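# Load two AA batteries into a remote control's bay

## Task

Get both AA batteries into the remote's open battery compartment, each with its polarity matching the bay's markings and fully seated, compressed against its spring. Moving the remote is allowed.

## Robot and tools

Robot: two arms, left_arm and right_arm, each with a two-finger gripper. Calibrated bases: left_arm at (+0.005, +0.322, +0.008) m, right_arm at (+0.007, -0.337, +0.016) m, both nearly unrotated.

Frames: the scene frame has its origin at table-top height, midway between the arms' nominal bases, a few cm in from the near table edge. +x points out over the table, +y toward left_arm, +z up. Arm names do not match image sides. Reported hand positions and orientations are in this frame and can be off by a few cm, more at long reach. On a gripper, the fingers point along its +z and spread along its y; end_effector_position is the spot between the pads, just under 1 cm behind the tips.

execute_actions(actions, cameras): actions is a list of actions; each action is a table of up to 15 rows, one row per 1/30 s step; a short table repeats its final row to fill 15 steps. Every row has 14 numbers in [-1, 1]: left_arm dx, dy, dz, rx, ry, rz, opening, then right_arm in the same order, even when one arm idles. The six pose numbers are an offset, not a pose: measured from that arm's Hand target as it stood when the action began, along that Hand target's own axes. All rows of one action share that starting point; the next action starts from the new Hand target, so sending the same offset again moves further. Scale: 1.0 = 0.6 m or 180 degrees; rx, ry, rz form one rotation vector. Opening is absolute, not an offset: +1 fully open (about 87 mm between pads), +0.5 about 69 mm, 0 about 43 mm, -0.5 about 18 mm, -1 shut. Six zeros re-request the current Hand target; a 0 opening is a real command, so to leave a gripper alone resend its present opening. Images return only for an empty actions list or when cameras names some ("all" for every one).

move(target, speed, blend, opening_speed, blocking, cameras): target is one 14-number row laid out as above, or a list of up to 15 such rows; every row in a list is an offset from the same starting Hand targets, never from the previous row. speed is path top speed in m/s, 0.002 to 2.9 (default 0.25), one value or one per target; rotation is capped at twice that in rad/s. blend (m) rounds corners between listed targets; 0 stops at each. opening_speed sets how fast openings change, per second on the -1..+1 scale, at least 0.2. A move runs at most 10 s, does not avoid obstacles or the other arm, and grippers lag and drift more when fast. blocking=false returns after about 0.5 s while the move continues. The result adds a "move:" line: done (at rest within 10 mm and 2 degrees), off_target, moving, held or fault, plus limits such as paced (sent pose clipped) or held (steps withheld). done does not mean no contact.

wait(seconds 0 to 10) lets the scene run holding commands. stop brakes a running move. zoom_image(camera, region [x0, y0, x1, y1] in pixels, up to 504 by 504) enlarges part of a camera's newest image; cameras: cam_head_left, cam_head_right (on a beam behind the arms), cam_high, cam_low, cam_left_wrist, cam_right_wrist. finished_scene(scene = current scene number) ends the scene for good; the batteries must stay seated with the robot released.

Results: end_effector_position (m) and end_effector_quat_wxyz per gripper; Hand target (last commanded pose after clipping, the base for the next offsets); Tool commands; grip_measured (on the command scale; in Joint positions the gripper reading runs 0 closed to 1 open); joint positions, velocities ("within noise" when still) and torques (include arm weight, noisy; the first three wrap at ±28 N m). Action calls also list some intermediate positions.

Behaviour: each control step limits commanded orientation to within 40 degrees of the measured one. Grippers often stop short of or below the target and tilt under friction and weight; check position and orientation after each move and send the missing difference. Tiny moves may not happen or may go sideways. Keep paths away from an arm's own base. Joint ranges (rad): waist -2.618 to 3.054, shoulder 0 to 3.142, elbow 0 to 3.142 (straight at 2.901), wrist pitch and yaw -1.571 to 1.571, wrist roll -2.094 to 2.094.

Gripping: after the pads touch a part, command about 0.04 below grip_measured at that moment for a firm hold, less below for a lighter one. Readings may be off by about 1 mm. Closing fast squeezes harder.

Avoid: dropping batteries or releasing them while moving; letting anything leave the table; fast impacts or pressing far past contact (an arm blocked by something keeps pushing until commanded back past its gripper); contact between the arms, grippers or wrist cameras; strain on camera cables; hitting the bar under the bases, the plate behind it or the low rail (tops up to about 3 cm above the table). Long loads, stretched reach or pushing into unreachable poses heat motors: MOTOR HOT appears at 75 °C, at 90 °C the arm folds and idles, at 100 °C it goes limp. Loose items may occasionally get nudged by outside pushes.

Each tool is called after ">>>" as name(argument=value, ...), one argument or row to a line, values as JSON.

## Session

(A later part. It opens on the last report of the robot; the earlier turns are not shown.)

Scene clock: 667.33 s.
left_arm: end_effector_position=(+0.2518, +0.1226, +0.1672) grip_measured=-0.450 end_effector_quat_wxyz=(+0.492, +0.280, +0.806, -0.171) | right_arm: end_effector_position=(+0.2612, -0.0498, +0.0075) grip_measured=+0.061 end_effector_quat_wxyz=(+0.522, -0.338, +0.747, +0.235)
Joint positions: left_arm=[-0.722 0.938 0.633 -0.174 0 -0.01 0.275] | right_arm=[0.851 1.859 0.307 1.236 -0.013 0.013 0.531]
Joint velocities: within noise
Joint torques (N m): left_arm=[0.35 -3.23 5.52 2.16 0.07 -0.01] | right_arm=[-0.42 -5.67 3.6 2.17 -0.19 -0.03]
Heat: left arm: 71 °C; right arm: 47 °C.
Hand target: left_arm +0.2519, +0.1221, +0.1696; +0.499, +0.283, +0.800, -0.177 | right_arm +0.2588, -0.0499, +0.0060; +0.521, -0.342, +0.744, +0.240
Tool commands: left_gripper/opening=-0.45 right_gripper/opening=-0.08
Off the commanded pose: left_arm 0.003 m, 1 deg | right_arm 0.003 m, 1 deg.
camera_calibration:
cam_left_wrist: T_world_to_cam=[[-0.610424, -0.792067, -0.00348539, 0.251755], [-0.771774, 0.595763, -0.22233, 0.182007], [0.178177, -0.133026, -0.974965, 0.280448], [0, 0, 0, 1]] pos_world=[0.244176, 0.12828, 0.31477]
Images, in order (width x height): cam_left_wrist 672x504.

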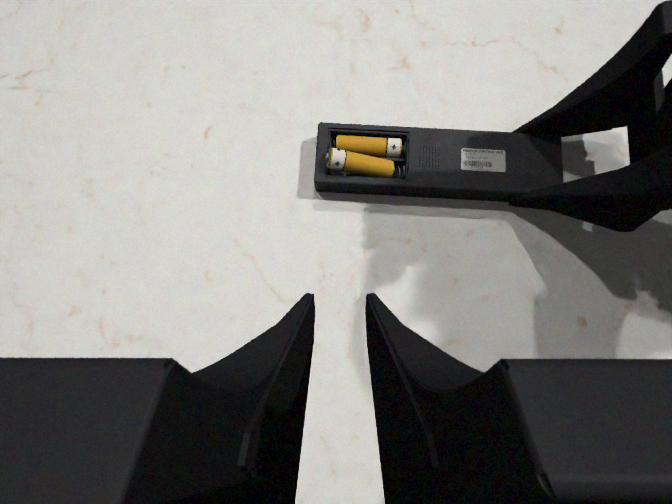

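>>> move(
  target=[
    [-0.0433, 0.0305, 0.201, 0.0671, 0.3552, -0.0246, -0.673, 0, 0, 0, 0, 0, 0, -0.08],
    [0.0765, 0.0306, 0.2597, 0.0671, 0.3552, -0.0246, -0.673, 0, 0, 0, 0, 0, 0, -0.08],
  ],
  speed=[0.25, 0.12],
  blend=[0, 0],
  cameras=["cam_left_wrist"],
)

>>> zoom_image(
  camera="cam_left_wrist",
  region=[260, 180, 440, 320],
)

Scene clock: 674.70 s.
left_arm: end_effector_position=(+0.3540, +0.0636, +0.0672) grip_measured=-0.673 end_effector_quat_wxyz=(-0.036, +0.350, +0.932, -0.092) | right_arm: end_effector_position=(+0.2612, -0.0498, +0.0075) grip_measured=+0.061 end_effector_quat_wxyz=(+0.522, -0.338, +0.747, +0.235)
Joint positions: left_arm=[-0.616 2.517 2.418 -1.509 0.204 0.153 0.164] | right_arm=[0.851 1.859 0.307 1.236 -0.013 0.013 0.531]
Joint torques (N m): left_arm=[0.1 -11.75 5.52 0.34 0.14 0.02] | right_arm=[-0.42 -5.65 3.62 2.17 -0.19 -0.03]
Heat: left arm: 69 °C; right arm: 47 °C.
Hand target: left_arm +0.3566, +0.0608, +0.0601; -0.037, +0.353, +0.930, -0.098 | right_arm +0.2588, -0.0499, +0.0060; +0.521, -0.342, +0.744, +0.240
Off the commanded pose: left_arm 0.008 m, 1 deg | right_arm 0.003 m, 1 deg.
move: done
camera_calibration:
cam_left_wrist: T_world_to_cam=[[-0.644816, -0.741747, 0.184457, 0.263417], [-0.390889, 0.527401, 0.754357, 0.0776587], [-0.656825, 0.414319, -0.630017, 0.394489], [0, 0, 0, 1]] pos_world=[0.459321, -0.00901264, 0.141363]
Images, in order (width x height): cam_left_wrist 672x504.

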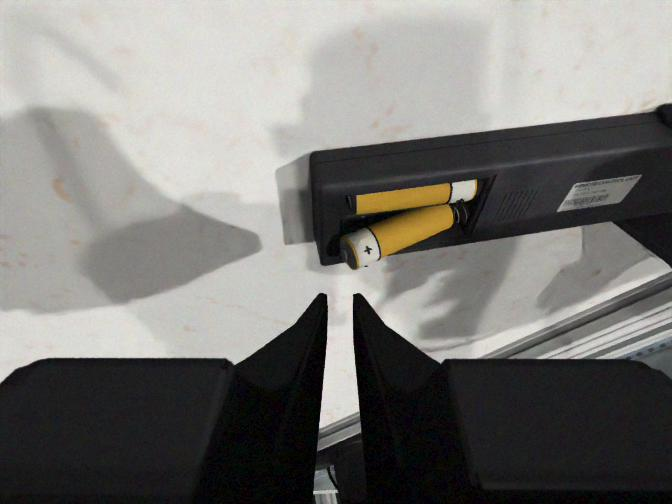

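Scaled by 2.800 from the camera's 672x504 image, which has a finer 960x720 frame.

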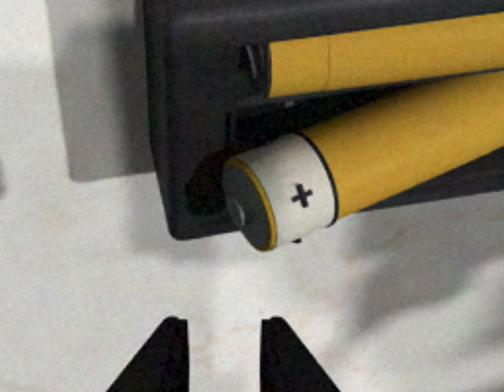

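>>> move(
  target=[
    [-0.0048, -0.0365, -0.1285, 0, 0, 0, -0.673, 0, 0, 0, 0, 0, 0, -0.08],
    [-0.0048, -0.0044, 0.0233, 0, 0, 0, -0.673, 0, 0, 0, 0, 0, 0, -0.08],
  ],
  speed=[0.2, 0.1],
  blend=[0, 0],
  cameras=["cam_left_wrist"],
)

>>> zoom_image(
  camera="cam_left_wrist",
  region=[260, 200, 440, 340],
)

Scene clock: 682.40 s.
left_arm: end_effector_position=(+0.3549, +0.0593, +0.0547) grip_measured=-0.673 end_effector_quat_wxyz=(-0.035, +0.347, +0.933, -0.093) | right_arm: end_effector_position=(+0.2612, -0.0498, +0.0075) grip_measured=+0.061 end_effector_quat_wxyz=(+0.522, -0.338, +0.747, +0.235)
Joint positions: left_arm=[-0.622 2.521 2.376 -1.458 0.204 0.14 0.164] | right_arm=[0.851 1.859 0.307 1.236 -0.013 0.013 0.531]
Joint torques (N m): left_arm=[-0.62 -11.95 5.38 0.34 0.19 0.06] | right_arm=[-0.43 -5.67 3.6 2.17 -0.19 -0.04]
Heat: left arm: 74 °C; right arm: 47 °C.
Hand target: left_arm +0.3552, +0.0548, +0.0469; -0.037, +0.352, +0.930, -0.098 | right_arm +0.2588, -0.0499, +0.0060; +0.521, -0.342, +0.744, +0.240
Off the commanded pose: left_arm 0.009 m, 1 deg | right_arm 0.003 m, 1 deg.
move: done
camera_calibration:
cam_left_wrist: T_world_to_cam=[[-0.640641, -0.74554, 0.183709, 0.261975], [-0.396102, 0.525847, 0.75272, 0.0916841], [-0.657786, 0.409456, -0.632189, 0.389777], [0, 0, 0, 1]] pos_world=[0.460538, -0.0124956, 0.129273]
Images, in order (width x height): cam_left_wrist 672x504.

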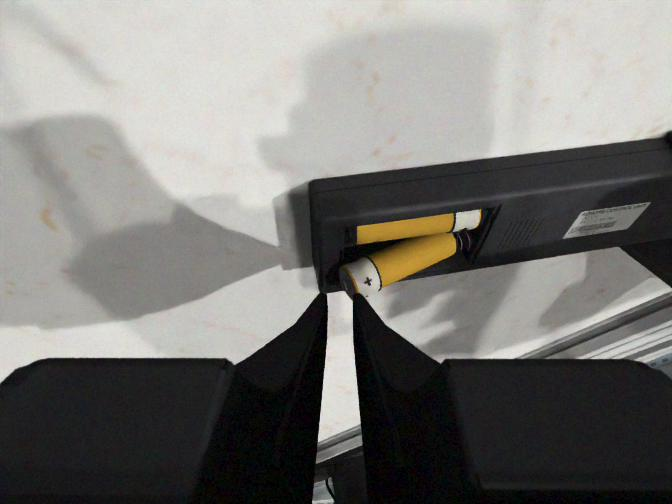

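Scaled by 2.800 from the camera's 672x504 image, which has a finer 960x720 frame.

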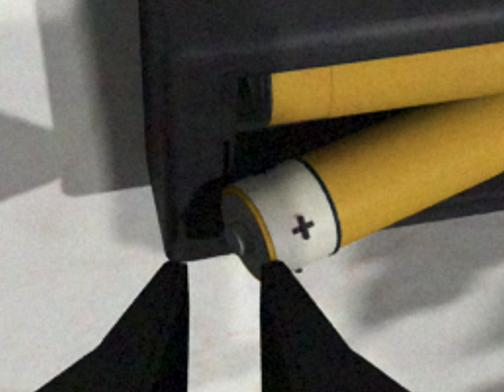

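>>> move(
  target=[0.0, -0.0065, -0.0014, 0, 0, 0, -0.673, 0, 0, 0, 0, 0, 0, -0.08],
  speed=0.06,
  cameras=["cam_left_wrist"],
)

>>> zoom_image(
  camera="cam_left_wrist",
  region=[260, 200, 440, 340],
)

Scene clock: 683.80 s.
left_arm: end_effector_position=(+0.3533, +0.0568, +0.0547) grip_measured=-0.673 end_effector_quat_wxyz=(-0.035, +0.350, +0.931, -0.093) | right_arm: end_effector_position=(+0.2612, -0.0498, +0.0075) grip_measured=+0.061 end_effector_quat_wxyz=(+0.522, -0.338, +0.747, +0.235)
Joint positions: left_arm=[-0.629 2.521 2.376 -1.457 0.204 0.14 0.164] | right_arm=[0.851 1.859 0.307 1.236 -0.013 0.013 0.531]
Joint torques (N m): left_arm=[-0.5 -12.29 5.56 0.31 0.17 -0.01] | right_arm=[-0.44 -5.65 3.62 2.16 -0.19 -0.04]
Heat: left arm: 74 °C; right arm: 47 °C.
Hand target: left_arm +0.3528, +0.0521, +0.0485; -0.037, +0.353, +0.930, -0.098 | right_arm +0.2588, -0.0499, +0.0060; +0.521, -0.342, +0.744, +0.240
Off the commanded pose: left_arm 0.008 m, 1 deg | right_arm 0.003 m, 1 deg.
move: done
camera_calibration:
cam_left_wrist: T_world_to_cam=[[-0.646198, -0.74078, 0.183503, 0.260801], [-0.392801, 0.528992, 0.752246, 0.0910952], [-0.654321, 0.41402, -0.632813, 0.388203], [0, 0, 0, 1]] pos_world=[0.458321, -0.0157164, 0.129276]
Images, in order (width x height): cam_left_wrist 672x504.

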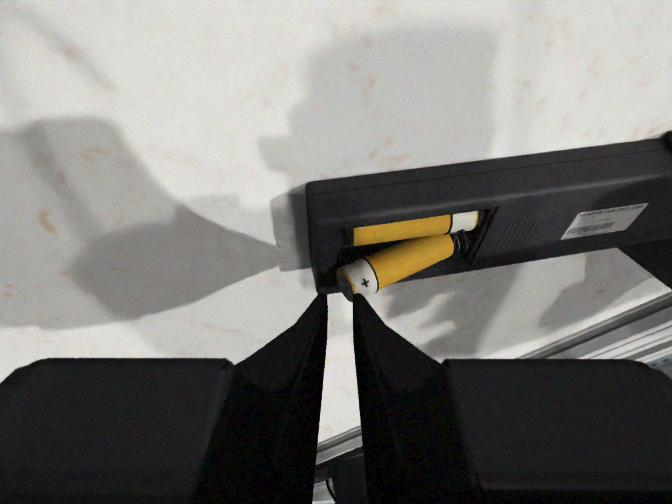

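Scaled by 2.800 from the camera's 672x504 image, which has a finer 960x720 frame.

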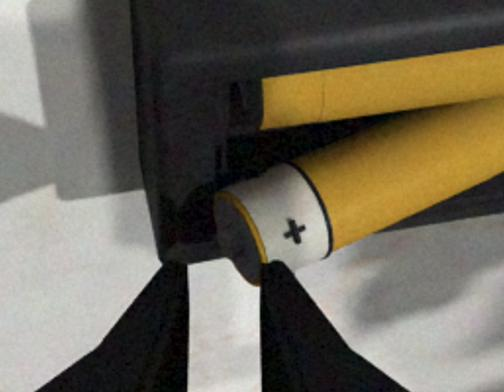

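>>> move(
  target=[0.0, -0.0082, -0.0017, 0, 0, 0, -0.673, 0, 0, 0, 0, 0, 0, -0.08],
  speed=0.06,
  cameras=["cam_left_wrist"],
)

>>> zoom_image(
  camera="cam_left_wrist",
  region=[260, 200, 440, 340],
)

Scene clock: 685.27 s.
left_arm: end_effector_position=(+0.3507, +0.0535, +0.0546) grip_measured=-0.673 end_effector_quat_wxyz=(-0.035, +0.354, +0.930, -0.092) | right_arm: end_effector_position=(+0.2612, -0.0498, +0.0075) grip_measured=+0.061 end_effector_quat_wxyz=(+0.522, -0.338, +0.747, +0.235)
Joint positions: left_arm=[-0.638 2.521 2.376 -1.457 0.204 0.139 0.164] | right_arm=[0.851 1.859 0.307 1.236 -0.013 0.013 0.531]
Joint torques (N m): left_arm=[-0.64 -12.25 5.56 0.33 0.22 -0.17] | right_arm=[-0.43 -5.67 3.63 2.16 -0.19 -0.03]
Heat: left arm: 74 °C; right arm: 47 °C.
Hand target: left_arm +0.3497, +0.0486, +0.0506; -0.037, +0.353, +0.930, -0.098 | right_arm +0.2588, -0.0499, +0.0060; +0.521, -0.342, +0.744, +0.240
Off the commanded pose: left_arm 0.006 m, 1 deg | right_arm 0.003 m, 1 deg.
move: done
camera_calibration:
cam_left_wrist: T_world_to_cam=[[-0.652368, -0.735341, 0.18355, 0.258428], [-0.388181, 0.532186, 0.752392, 0.0900606], [-0.650947, 0.419585, -0.632626, 0.386437], [0, 0, 0, 1]] pos_world=[0.4551, -0.02004, 0.129275]
Images, in order (width x height): cam_left_wrist 672x504.

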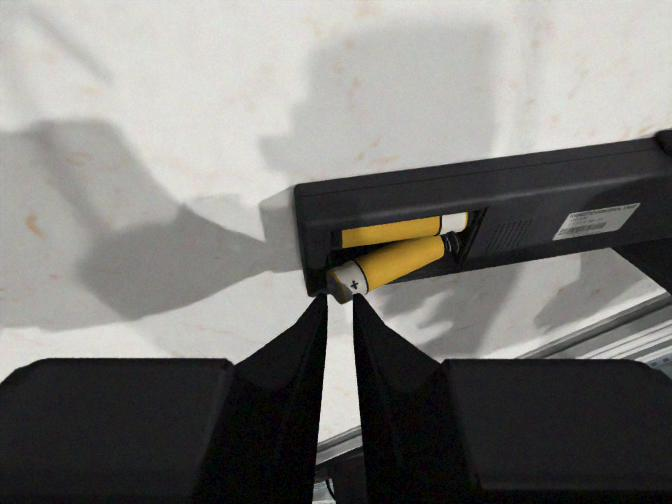

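Scaled by 2.800 from the camera's 672x504 image, which has a finer 960x720 frame.

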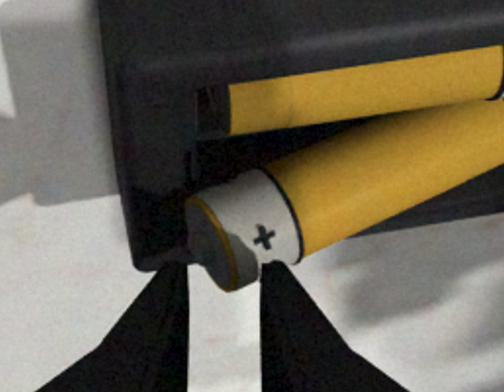

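>>> move(
  target=[
    [0.0, -0.0258, -0.1222, 0, 0, 0, -0.673, 0, 0, 0, 0, 0, 0, -0.08],
    [0.0, 0.0034, 0.0163, 0, 0, 0, -0.673, 0, 0, 0, 0, 0, 0, -0.08],
  ],
  speed=[0.2, 0.08],
  blend=[0, 0],
  cameras=["cam_left_wrist", "cam_right_wrist"],
)

>>> zoom_image(
  camera="cam_left_wrist",
  region=[260, 200, 440, 340],
)

Scene clock: 689.80 s.
left_arm: end_effector_position=(+0.3509, +0.0520, +0.0514) grip_measured=-0.673 end_effector_quat_wxyz=(-0.030, +0.348, +0.932, -0.094) | right_arm: end_effector_position=(+0.2612, -0.0498, +0.0075) grip_measured=+0.061 end_effector_quat_wxyz=(+0.522, -0.338, +0.747, +0.235)
Joint positions: left_arm=[-0.64 2.503 2.334 -1.418 0.204 0.123 0.164] | right_arm=[0.851 1.859 0.307 1.236 -0.013 0.013 0.531]
Joint torques (N m): left_arm=[-0.47 -11.75 4.68 0.3 0.13 0.05] | right_arm=[-0.42 -5.65 3.63 2.16 -0.19 -0.04]
Heat: left arm: 76 °C; right arm: 47 °C. Fold the left arm in close to its base, or ease its load, before you think long.
Hand target: left_arm +0.3497, +0.0487, +0.0406; -0.037, +0.353, +0.930, -0.098 | right_arm +0.2588, -0.0499, +0.0060; +0.521, -0.342, +0.744, +0.240
Off the commanded pose: left_arm 0.011 m, 1 deg | right_arm 0.003 m, 1 deg.
MOTOR HOT: joint 2 (shoulder) of the left arm reports 76 °C; the controller's stop level is 90 °C. To cool a motor, set the load down, stop pushing, or move to a pose that needs little force.
move: off_target (left_arm)
camera_calibration:
cam_left_wrist: T_world_to_cam=[[-0.643235, -0.743724, 0.181999, 0.255399], [-0.402305, 0.530531, 0.746115, 0.0987557], [-0.65146, 0.406709, -0.64046, 0.386407], [0, 0, 0, 1]] pos_world=[0.455739, -0.019602, 0.127313]
cam_right_wrist: T_world_to_cam=[[0.742118, -0.670196, 0.0098776, -0.230117], [-0.631317, -0.703865, -0.325596, 0.153481], [0.225166, 0.235395, -0.945457, 0.103985], [0, 0, 0, 1]] pos_world=[0.244255, -0.0706717, 0.150559]
Images, in order (width x height): cam_left_wrist 672x504, cam_right_wrist 672x504.

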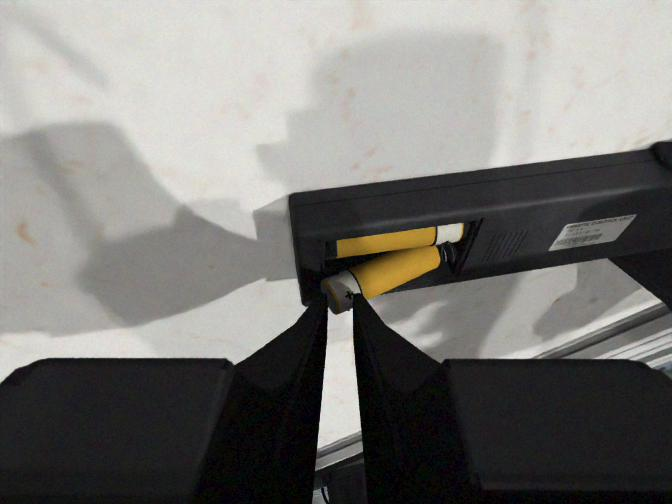

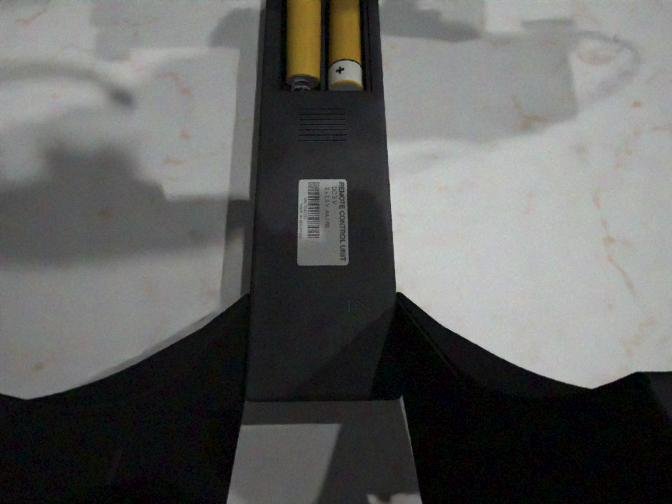

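Scaled by 2.800 from the camera's 672x504 image, which has a finer 960x720 frame.

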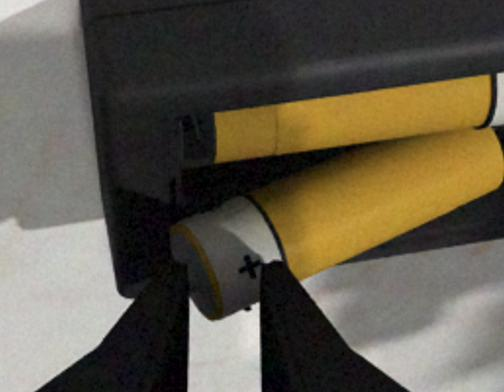

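>>> move(
  target=[-0.0032, -0.0168, 0.0172, 0, 0, 0, -0.673, 0, 0, 0, 0, 0, 0, -0.08],
  speed=0.06,
  cameras=["cam_left_wrist", "cam_right_wrist"],
)

>>> zoom_image(
  camera="cam_left_wrist",
  region=[260, 200, 440, 340],
)

Scene clock: 691.37 s.
left_arm: end_effector_position=(+0.3481, +0.0494, +0.0489) grip_measured=-0.672 end_effector_quat_wxyz=(-0.032, +0.350, +0.932, -0.093) | right_arm: end_effector_position=(+0.2612, -0.0498, +0.0075) grip_measured=+0.061 end_effector_quat_wxyz=(+0.522, -0.338, +0.747, +0.235)
Joint positions: left_arm=[-0.648 2.503 2.323 -1.411 0.204 0.12 0.164] | right_arm=[0.851 1.859 0.307 1.236 -0.013 0.013 0.531]
Joint torques (N m): left_arm=[-1.73 -11.75 2.55 0.7 0.15 -0.19] | right_arm=[-0.42 -5.65 3.63 2.17 -0.19 -0.04]
Heat: left arm: 76 °C; right arm: 47 °C. Fold the left arm in close to its base, or ease its load, before you think long.
Hand target: left_arm +0.3432, +0.0384, +0.0326; -0.037, +0.353, +0.930, -0.098 | right_arm +0.2588, -0.0499, +0.0060; +0.521, -0.342, +0.744, +0.240
Off the commanded pose: left_arm 0.020 m, 1 deg | right_arm 0.003 m, 1 deg.
MOTOR HOT: still on. Joint 2 (shoulder) of the left arm reports 76 °C.
move: off_target (left_arm)
camera_calibration:
cam_left_wrist: T_world_to_cam=[[-0.645958, -0.741191, 0.182687, 0.252909], [-0.397242, 0.530735, 0.748678, 0.0990063], [-0.651872, 0.411043, -0.637265, 0.383709], [0, 0, 0, 1]] pos_world=[0.452827, -0.0228137, 0.124197]
cam_right_wrist: T_world_to_cam=[[0.742118, -0.670196, 0.0098776, -0.230117], [-0.631317, -0.703865, -0.325596, 0.153481], [0.225166, 0.235395, -0.945457, 0.103985], [0, 0, 0, 1]] pos_world=[0.244255, -0.0706717, 0.150559]
Images, in order (width x height): cam_left_wrist 672x504, cam_right_wrist 672x504.

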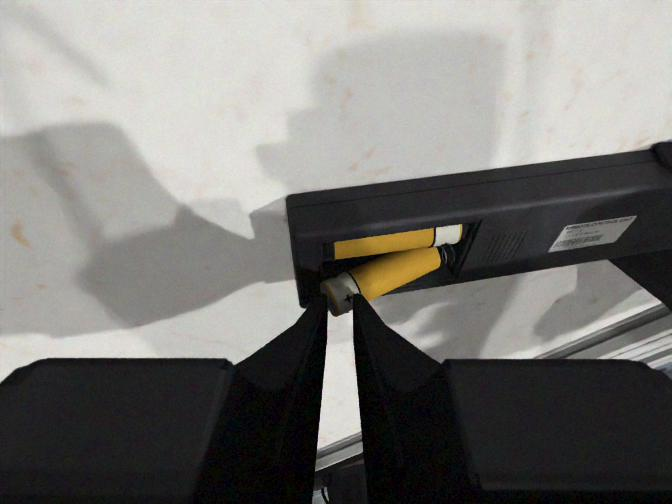

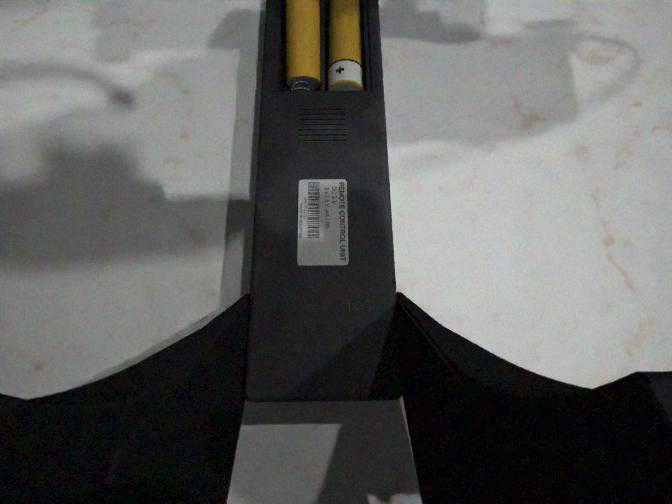

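Scaled by 2.800 from the camera's 672x504 image, which has a finer 960x720 frame.

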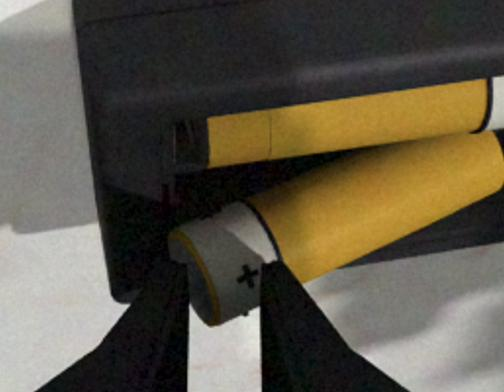

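>>> move(
  target=[-0.0016, -0.0155, 0.0105, 0, 0, 0, -0.673, 0, 0, 0, 0, 0, 0, -0.08],
  speed=0.06,
  cameras=["cam_left_wrist", "cam_right_wrist"],
)

>>> zoom_image(
  camera="cam_left_wrist",
  region=[260, 200, 440, 340],
)

Scene clock: 699.50 s.
left_arm: end_effector_position=(+0.3445, +0.0465, +0.0418) grip_measured=-0.673 end_effector_quat_wxyz=(-0.032, +0.351, +0.932, -0.082) | right_arm: end_effector_position=(+0.2609, -0.0501, +0.0074) grip_measured=+0.061 end_effector_quat_wxyz=(+0.522, -0.338, +0.747, +0.235)
Joint positions: left_arm=[-0.665 2.502 2.294 -1.387 0.183 0.105 0.164] | right_arm=[0.851 1.859 0.305 1.238 -0.013 0.013 0.531]
Joint torques (N m): left_arm=[-1.95 -11.86 3.49 0.6 0.35 -0.24] | right_arm=[-0.42 -5.64 3.78 2.15 -0.19 -0.03]
Heat: left arm: 76 °C; right arm: 47 °C. Fold the left arm in close to its base, or ease its load, before you think long.
Hand target: left_arm +0.3370, +0.0299, +0.0284; -0.036, +0.353, +0.930, -0.098 | right_arm +0.2588, -0.0499, +0.0060; +0.521, -0.342, +0.744, +0.240
Off the commanded pose: left_arm 0.023 m, 2 deg | right_arm 0.003 m, 1 deg.
MOTOR HOT: still on. Joint 2 (shoulder) of the left arm reports 76 °C.
move: off_target (left_arm)
camera_calibration:
cam_left_wrist: T_world_to_cam=[[-0.649384, -0.742877, 0.162585, 0.251833], [-0.400935, 0.516126, 0.756879, 0.106005], [-0.646182, 0.426319, -0.63301, 0.37526], [0, 0, 0, 1]] pos_world=[0.448523, -0.0276113, 0.116366]
cam_right_wrist: T_world_to_cam=[[0.742115, -0.6702, 0.00990112, -0.230024], [-0.63121, -0.703758, -0.326036, 0.153033], [0.225477, 0.235707, -0.945305, 0.103975], [0, 0, 0, 1]] pos_world=[0.243856, -0.0709715, 0.15046]
Images, in order (width x height): cam_left_wrist 672x504, cam_right_wrist 672x504.

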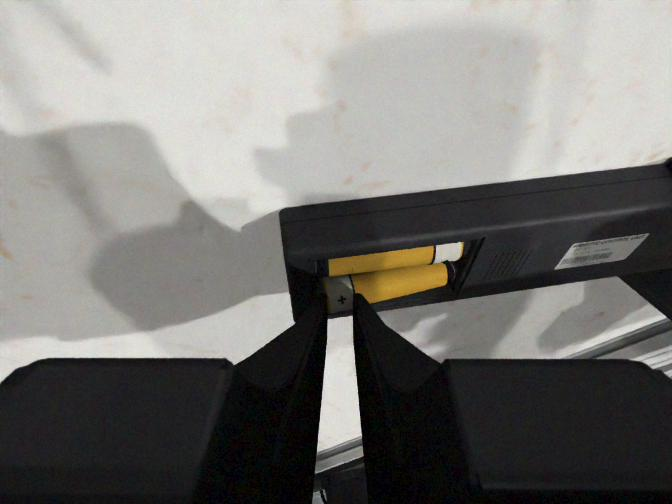

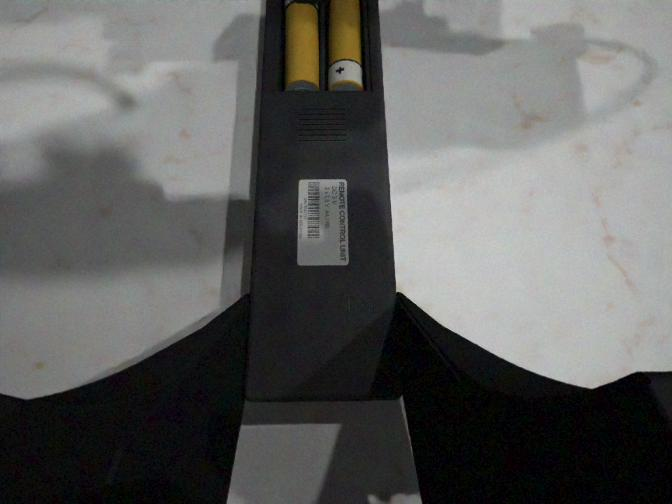

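Scaled by 2.800 from the camera's 672x504 image, which has a finer 960x720 frame.

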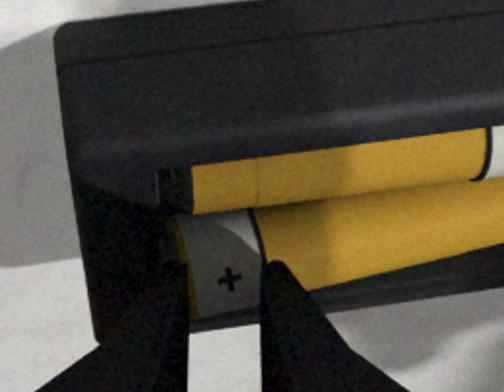

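>>> move(
  target=[-0.002, -0.003, 0.013, 0, 0, 0, -0.673, 0, 0, 0, 0, 0, 0, -0.08],
  speed=0.06,
  cameras=["cam_left_wrist", "cam_right_wrist"],
)

>>> zoom_image(
  camera="cam_left_wrist",
  region=[260, 200, 440, 340],
)

Scene clock: 700.73 s.
left_arm: end_effector_position=(+0.3443, +0.0461, +0.0383) grip_measured=-0.673 end_effector_quat_wxyz=(-0.032, +0.350, +0.933, -0.079) | right_arm: end_effector_position=(+0.2609, -0.0501, +0.0074) grip_measured=+0.061 end_effector_quat_wxyz=(+0.522, -0.338, +0.747, +0.235)
Joint positions: left_arm=[-0.668 2.502 2.281 -1.373 0.177 0.1 0.164] | right_arm=[0.851 1.859 0.305 1.238 -0.013 0.013 0.531]
Joint torques (N m): left_arm=[-2.14 -11.37 3.02 0.73 0.39 -0.25] | right_arm=[-0.43 -5.64 3.79 2.14 -0.19 -0.03]
Heat: left arm: 75 °C; right arm: 47 °C. Fold the left arm in close to its base, or ease its load, before you think long.
Hand target: left_arm +0.3357, +0.0266, +0.0211; -0.037, +0.353, +0.930, -0.098 | right_arm +0.2588, -0.0499, +0.0060; +0.521, -0.342, +0.744, +0.240
Off the commanded pose: left_arm 0.027 m, 2 deg | right_arm 0.003 m, 1 deg.
MOTOR HOT: still on. Joint 2 (shoulder) of the left arm reports 75 °C.
move: off_target (left_arm)
camera_calibration:
cam_left_wrist: T_world_to_cam=[[-0.64829, -0.745058, 0.156871, 0.251881], [-0.404265, 0.511418, 0.758302, 0.110119], [-0.645206, 0.428182, -0.632748, 0.372627], [0, 0, 0, 1]] pos_world=[0.44823, -0.0282026, 0.112762]
cam_right_wrist: T_world_to_cam=[[0.742115, -0.6702, 0.00990112, -0.230024], [-0.63121, -0.703758, -0.326036, 0.153033], [0.225477, 0.235707, -0.945305, 0.103975], [0, 0, 0, 1]] pos_world=[0.243856, -0.0709715, 0.15046]
Images, in order (width x height): cam_left_wrist 672x504, cam_right_wrist 672x504.

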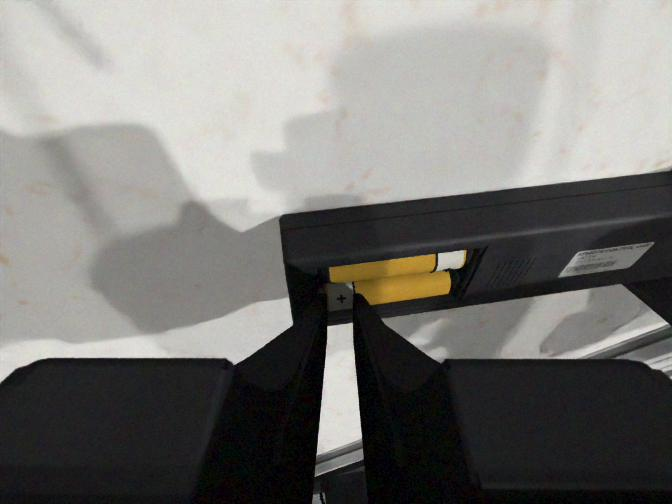

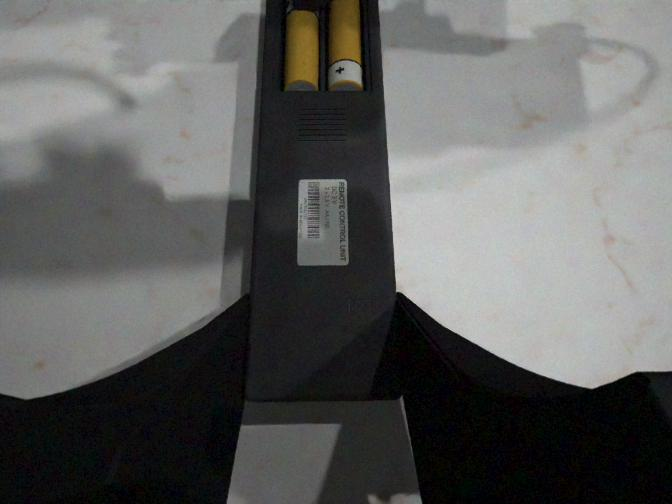

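Scaled by 2.800 from the camera's 672x504 image, which has a finer 960x720 frame.

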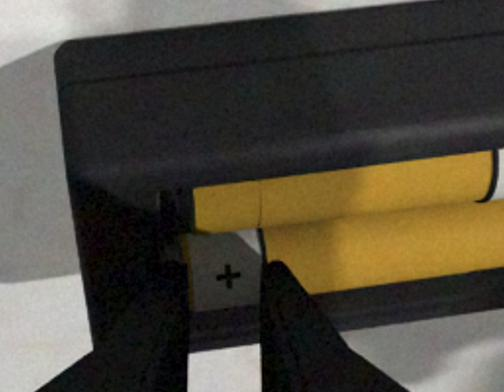

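>>> move(
  target=[
    [0.0, 0.0261, -0.0055, 0, 0, 0, -0.673, 0, 0, 0, 0, 0, 0, -0.08],
    [0.0, 0.010, -0.09, 0, 0, 0, -0.673, 0, 0, 0, 0, 0, 0, -0.08],
  ],
  speed=0.08,
  cameras=["cam_left_wrist", "cam_right_wrist"],
)

>>> zoom_image(
  camera="cam_left_wrist",
  region=[260, 140, 460, 290],
)

>>> zoom_image(
  camera="cam_right_wrist",
  region=[255, 0, 395, 100],
)

Scene clock: 703.33 s.
left_arm: end_effector_position=(+0.3472, +0.0414, +0.0765) grip_measured=-0.673 end_effector_quat_wxyz=(-0.028, +0.352, +0.931, -0.092) | right_arm: end_effector_position=(+0.2609, -0.0501, +0.0074) grip_measured=+0.061 end_effector_quat_wxyz=(+0.522, -0.338, +0.747, +0.235)
Joint positions: left_arm=[-0.664 2.553 2.528 -1.557 0.2 0.107 0.164] | right_arm=[0.851 1.859 0.305 1.238 -0.013 0.013 0.531]
Joint torques (N m): left_arm=[0.01 -11.78 7.57 0.04 0.24 0.02] | right_arm=[-0.42 -5.64 3.81 2.15 -0.19 -0.04]
Heat: left arm: 75 °C; right arm: 47 °C. Fold the left arm in close to its base, or ease its load, before you think long.
Hand target: left_arm +0.3469, +0.0394, +0.0727; -0.037, +0.353, +0.930, -0.098 | right_arm +0.2588, -0.0499, +0.0060; +0.521, -0.342, +0.744, +0.240
Off the commanded pose: left_arm 0.004 m, 1 deg | right_arm 0.003 m, 1 deg.
MOTOR HOT: still on. Joint 2 (shoulder) of the left arm reports 75 °C.
joint sent to its limit (left arm) — joint 4 (wrist pitch), lower limit. The joint targets still meet the commanded pose.
move: done
camera_calibration:
cam_left_wrist: T_world_to_cam=[[-0.649946, -0.738824, 0.178074, 0.243014], [-0.40131, 0.532633, 0.745153, 0.0838165], [-0.645385, 0.412846, -0.642679, 0.402148], [0, 0, 0, 1]] pos_world=[0.451122, -0.0311239, 0.152721]
cam_right_wrist: T_world_to_cam=[[0.742115, -0.6702, 0.00990112, -0.230024], [-0.63121, -0.703758, -0.326036, 0.153033], [0.225477, 0.235707, -0.945305, 0.103975], [0, 0, 0, 1]] pos_world=[0.243856, -0.0709715, 0.15046]
Images, in order (width x height): cam_left_wrist 672x504, cam_right_wrist 672x504.

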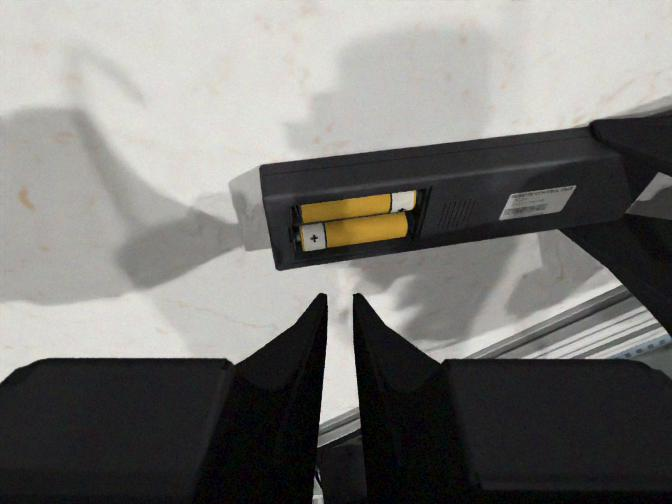

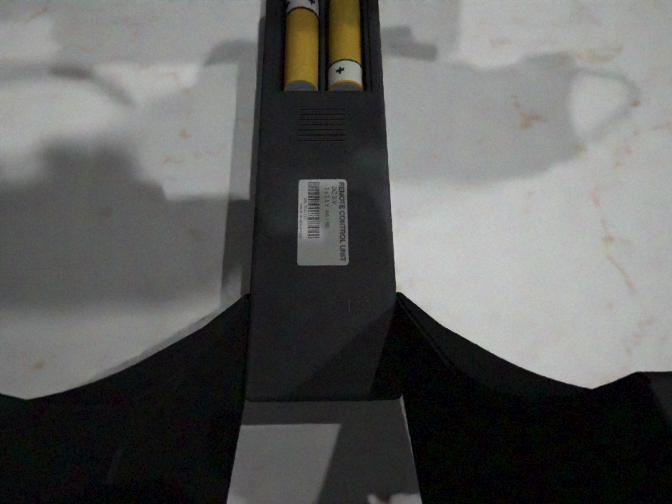

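Scaled by 2.520 from the camera's 672x504 image, which has a finer 960x720 frame.

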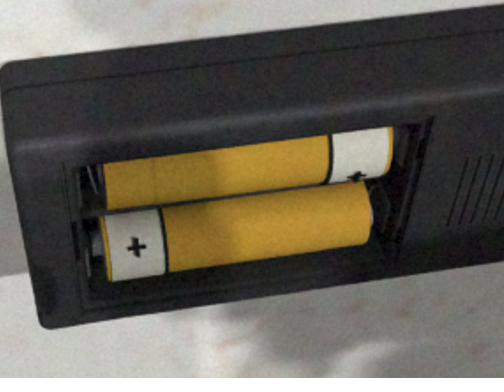

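Scaled by 3.600 from the camera's 672x504 image, which has a finer 960x720 frame.

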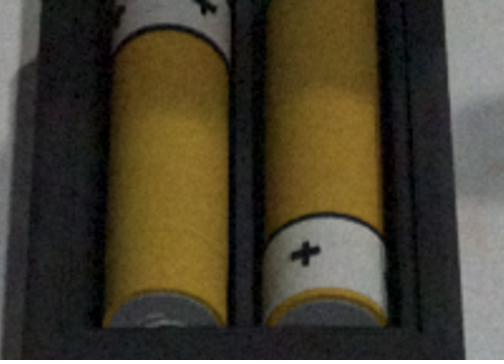

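>>> move(
  target=[
    [0.05, 0.0, -0.12, 0, 0, 0, -0.673, 0, 0, 0, 0, 0, 0, -0.08],
    [0.195, 0.0327, -0.1442, -0.0667, -0.3554, 0.0246, -0.673, 0, 0, 0, 0, 0, 0, 0.6],
  ],
  speed=0.2,
  opening_speed=1.0,
  blend=[0.02, 0],
  cameras=["cam_left_wrist"],
)

>>> zoom_image(
  camera="cam_left_wrist",
  region=[280, 85, 430, 215],
)

Scene clock: 709.50 s.
left_arm: end_effector_position=(+0.2817, +0.1423, +0.1503) grip_measured=-0.673 end_effector_quat_wxyz=(+0.489, +0.291, +0.802, -0.180) | right_arm: end_effector_position=(+0.2609, -0.0501, +0.0074) grip_measured=+0.600 end_effector_quat_wxyz=(+0.522, -0.338, +0.747, +0.235)
Joint positions: left_arm=[-0.525 1.023 0.602 -0.067 0.201 0.092 0.164] | right_arm=[0.851 1.859 0.305 1.238 -0.013 0.013 0.8]
Joint torques (N m): left_arm=[0.16 -3.69 5.35 2.14 -0.1 -0.17] | right_arm=[-0.42 -5.64 3.81 2.14 -0.19 -0.04]
Heat: left arm: 75 °C; right arm: 48 °C. Fold the left arm in close to its base, or ease its load, before you think long.
Hand target: left_arm +0.2838, +0.1448, +0.1530; +0.499, +0.283, +0.800, -0.178 | right_arm +0.2588, -0.0499, +0.0060; +0.521, -0.342, +0.744, +0.240
Off the commanded pose: left_arm 0.004 m, 2 deg | right_arm 0.003 m, 1 deg.
MOTOR HOT: still on. Joint 2 (shoulder) of the left arm reports 75 °C.
move: done
camera_calibration:
cam_left_wrist: T_world_to_cam=[[-0.63301, -0.774144, 0.0000235567, 0.288928], [-0.754625, 0.617042, -0.22316, 0.181873], [0.172744, -0.14128, -0.974782, 0.263948], [0, 0, 0, 1]] pos_world=[0.274545, 0.148739, 0.297872]
Images, in order (width x height): cam_left_wrist 672x504.

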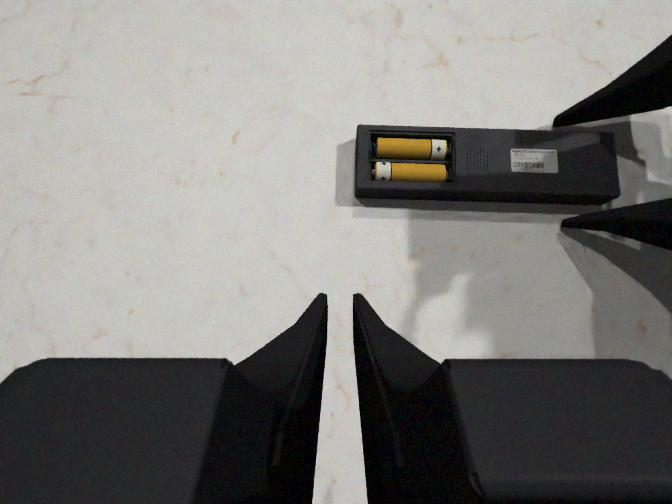

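Scaled by 3.360 from the camera's 672x504 image, which has a finer 960x720 frame.

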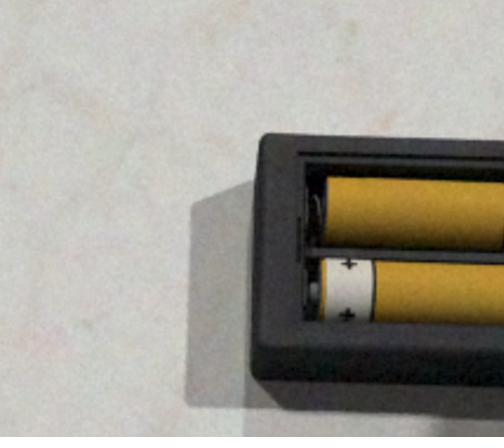

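>>> zoom_image(
  camera="cam_left_wrist",
  region=[350, 115, 470, 215],
)

Scaled by 4.200 from the camera's 672x504 image, which has a finer 960x720 frame.

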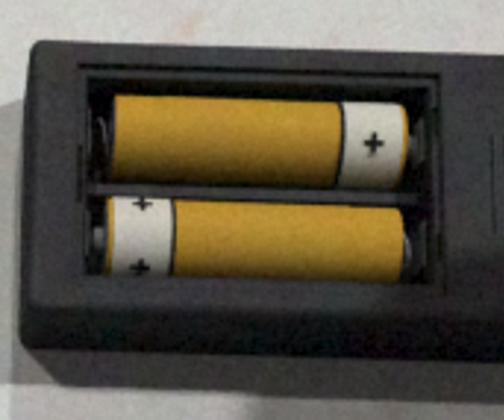

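>>> move(
  target=[0.0952, 0.1656, -0.1835, -0.1947, -0.0005, -0.0949, 0.0, 0, 0, -0.13, 0, 0, 0, 0.9],
  speed=0.2,
  opening_speed=1.5,
  cameras=["cam_right_wrist"],
)

>>> wait(
  seconds=10,
  cameras=[],
)

Scene clock: 725.00 s.
left_arm: end_effector_position=(+0.2524, +0.2957, +0.1546) grip_measured=+0.000 end_effector_quat_wxyz=(+0.534, +0.009, +0.845, -0.008) | right_arm: end_effector_position=(+0.2124, -0.1060, +0.0287) grip_measured=+0.899 end_effector_quat_wxyz=(+0.518, -0.339, +0.750, +0.233)
Joint positions: left_arm=[-0.241 0.553 0.47 -0.373 -0.148 -0.082 0.5] | right_arm=[0.842 1.442 0.037 1.078 -0.02 0.011 0.95]
Joint torques (N m): left_arm=[0.29 -0.1 5.59 1.85 -0.29 -0.08] | right_arm=[-0.91 -5.34 4.7 1.94 -0.25 -0.05]
Heat: left arm: 69 °C; right arm: 48 °C.
Hand target: left_arm +0.2502, +0.3002, +0.1498; +0.530, +0.000, +0.848, -0.001 | right_arm +0.2111, -0.1055, +0.0326; +0.521, -0.342, +0.744, +0.240
Off the commanded pose: left_arm 0.007 m, 1 deg | right_arm 0.004 m, 1 deg.
MOTOR HOT: cleared for the motors of the left arm.
move: done
camera_calibration:
cam_right_wrist: T_world_to_cam=[[0.741556, -0.670821, 0.00971111, -0.231649], [-0.634223, -0.705671, -0.315896, 0.0900914], [0.218763, 0.228095, -0.948744, 0.148871], [0, 0, 0, 1]] pos_world=[0.196351, -0.125777, 0.17195]
Images, in order (width x height): cam_right_wrist 672x504.

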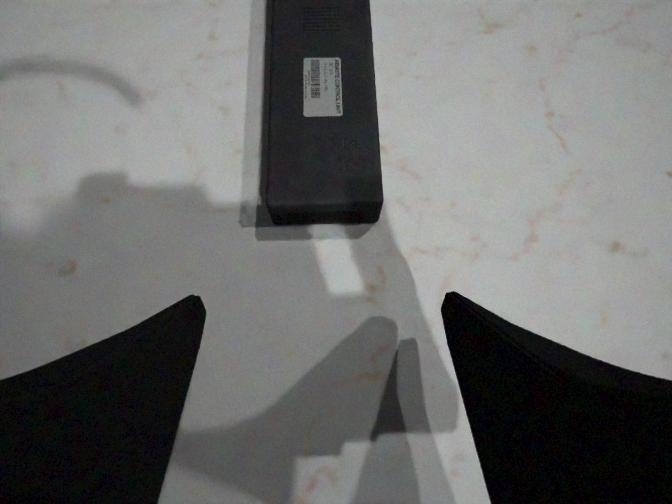

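Scene clock: 735.00 s.
left_arm: end_effector_position=(+0.2524, +0.2957, +0.1545) grip_measured=+0.000 end_effector_quat_wxyz=(+0.534, +0.009, +0.846, -0.008) | right_arm: end_effector_position=(+0.2123, -0.1060, +0.0286) grip_measured=+0.899 end_effector_quat_wxyz=(+0.518, -0.339, +0.750, +0.233)
Joint positions: left_arm=[-0.241 0.553 0.47 -0.373 -0.148 -0.082 0.5] | right_arm=[0.842 1.442 0.037 1.078 -0.02 0.011 0.95]
Joint torques (N m): left_arm=[0.4 -0.47 5.57 1.84 -0.25 -0.18] | right_arm=[-0.88 -5.34 4.67 1.95 -0.25 -0.06]
Heat: left arm: 65 °C; right arm: 47 °C.
Hand target: left_arm +0.2502, +0.3002, +0.1498; +0.530, +0.000, +0.848, -0.001 | right_arm +0.2111, -0.1055, +0.0327; +0.521, -0.342, +0.744, +0.240
Tool commands: left_gripper/opening=+0.0 right_gripper/opening=+0.9
Off the commanded pose: left_arm 0.007 m, 1 deg | right_arm 0.004 m, 1 deg.
wait: 10.00 s; at rest by 0.17 s
No camera images: "cameras" was empty.

>>> wait(
  seconds=10,
  cameras=[],
)

>>> wait(
  seconds=10,
  cameras=[],
)

>>> wait(
  seconds=10,
  cameras=["cam_head_left", "cam_head_right", "cam_left_wrist"],
)

Scene clock: 747.23 s.
left_arm: end_effector_position=(+0.2524, +0.2957, +0.1545) grip_measured=+0.000 end_effector_quat_wxyz=(+0.534, +0.009, +0.846, -0.008) | right_arm: end_effector_position=(+0.2123, -0.1060, +0.0286) grip_measured=+0.899 end_effector_quat_wxyz=(+0.518, -0.339, +0.750, +0.233)
Joint positions: left_arm=[-0.241 0.553 0.47 -0.373 -0.148 -0.082 0.5] | right_arm=[0.842 1.442 0.037 1.078 -0.02 0.011 0.95]
Joint torques (N m): left_arm=[0.5 -0.32 5.5 1.87 -0.3 -0.06] | right_arm=[-0.91 -5.34 4.66 1.95 -0.25 -0.05]
Heat: left arm: 62 °C; right arm: 47 °C.
Hand target: left_arm +0.2502, +0.3002, +0.1498; +0.530, +0.000, +0.848, -0.001 | right_arm +0.2111, -0.1055, +0.0327; +0.521, -0.342, +0.744, +0.240
Tool commands: left_gripper/opening=+0.0 right_gripper/opening=+0.9
Off the commanded pose: left_arm 0.007 m, 1 deg | right_arm 0.004 m, 1 deg.
wait: 10.00 s; at rest from the start
No camera images: "cameras" was empty.

Scene clock: 757.23 s.
left_arm: end_effector_position=(+0.2524, +0.2957, +0.1545) grip_measured=+0.000 end_effector_quat_wxyz=(+0.534, +0.009, +0.846, -0.008) | right_arm: end_effector_position=(+0.2123, -0.1060, +0.0286) grip_measured=+0.899 end_effector_quat_wxyz=(+0.518, -0.339, +0.750, +0.233)
Joint positions: left_arm=[-0.241 0.553 0.47 -0.373 -0.148 -0.082 0.5] | right_arm=[0.842 1.442 0.037 1.078 -0.02 0.011 0.95]
Joint torques (N m): left_arm=[0.36 -0.16 5.34 1.96 -0.2 -0.17] | right_arm=[-0.9 -5.33 4.68 1.95 -0.25 -0.06]
Heat: left arm: 60 °C; right arm: 46 °C.
Hand target: left_arm +0.2502, +0.3002, +0.1498; +0.530, +0.000, +0.848, -0.001 | right_arm +0.2111, -0.1055, +0.0327; +0.521, -0.342, +0.744, +0.240
Tool commands: left_gripper/opening=+0.0 right_gripper/opening=+0.9
Off the commanded pose: left_arm 0.007 m, 1 deg | right_arm 0.004 m, 1 deg.
wait: 10.00 s; at rest by 0.17 s
No camera images: "cameras" was empty.

Scene clock: 767.23 s.
left_arm: end_effector_position=(+0.2524, +0.2957, +0.1545) grip_measured=+0.000 end_effector_quat_wxyz=(+0.534, +0.009, +0.846, -0.008) | right_arm: end_effector_position=(+0.2123, -0.1060, +0.0286) grip_measured=+0.899 end_effector_quat_wxyz=(+0.518, -0.339, +0.750, +0.233)
Joint positions: left_arm=[-0.241 0.553 0.47 -0.373 -0.148 -0.082 0.5] | right_arm=[0.842 1.442 0.037 1.078 -0.02 0.011 0.95]
Joint torques (N m): left_arm=[0.36 -0.27 5.71 1.91 -0.22 -0.12] | right_arm=[-0.91 -5.34 4.68 1.95 -0.25 -0.05]
Heat: left arm: 58 °C; right arm: 46 °C.
Hand target: left_arm +0.2502, +0.3002, +0.1498; +0.530, +0.000, +0.848, -0.001 | right_arm +0.2111, -0.1055, +0.0327; +0.521, -0.342, +0.744, +0.240
Tool commands: left_gripper/opening=+0.0 right_gripper/opening=+0.9
Off the commanded pose: left_arm 0.007 m, 1 deg | right_arm 0.004 m, 1 deg.
wait: 10.00 s; at rest by 0.17 s
camera_calibration:
cam_left_wrist: T_world_to_cam=[[-0.0114337, -0.999935, 0.0000680807, 0.298991], [-0.967592, 0.0110467, -0.252279, 0.303481], [0.252262, -0.00295036, -0.967655, 0.232721], [0, 0, 0, 1]] pos_world=[0.238357, 0.296305, 0.301735]
Images, in order (width x height): cam_head_left 672x504, cam_head_right 672x504, cam_left_wrist 672x504.

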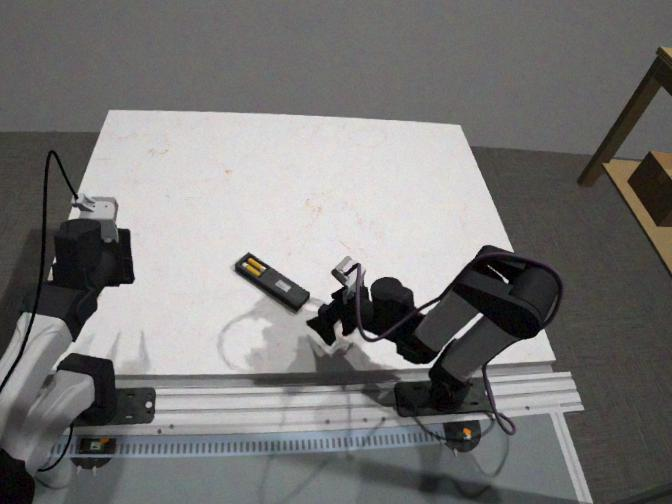

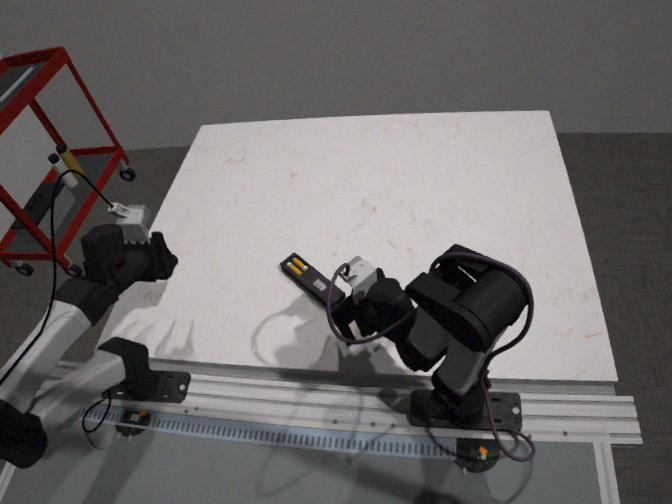

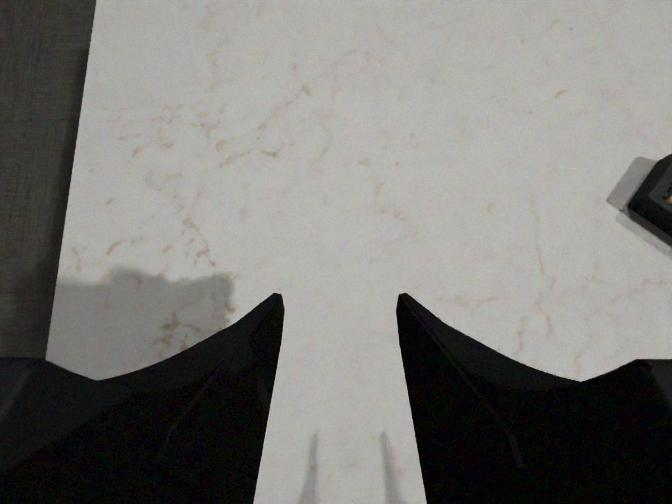

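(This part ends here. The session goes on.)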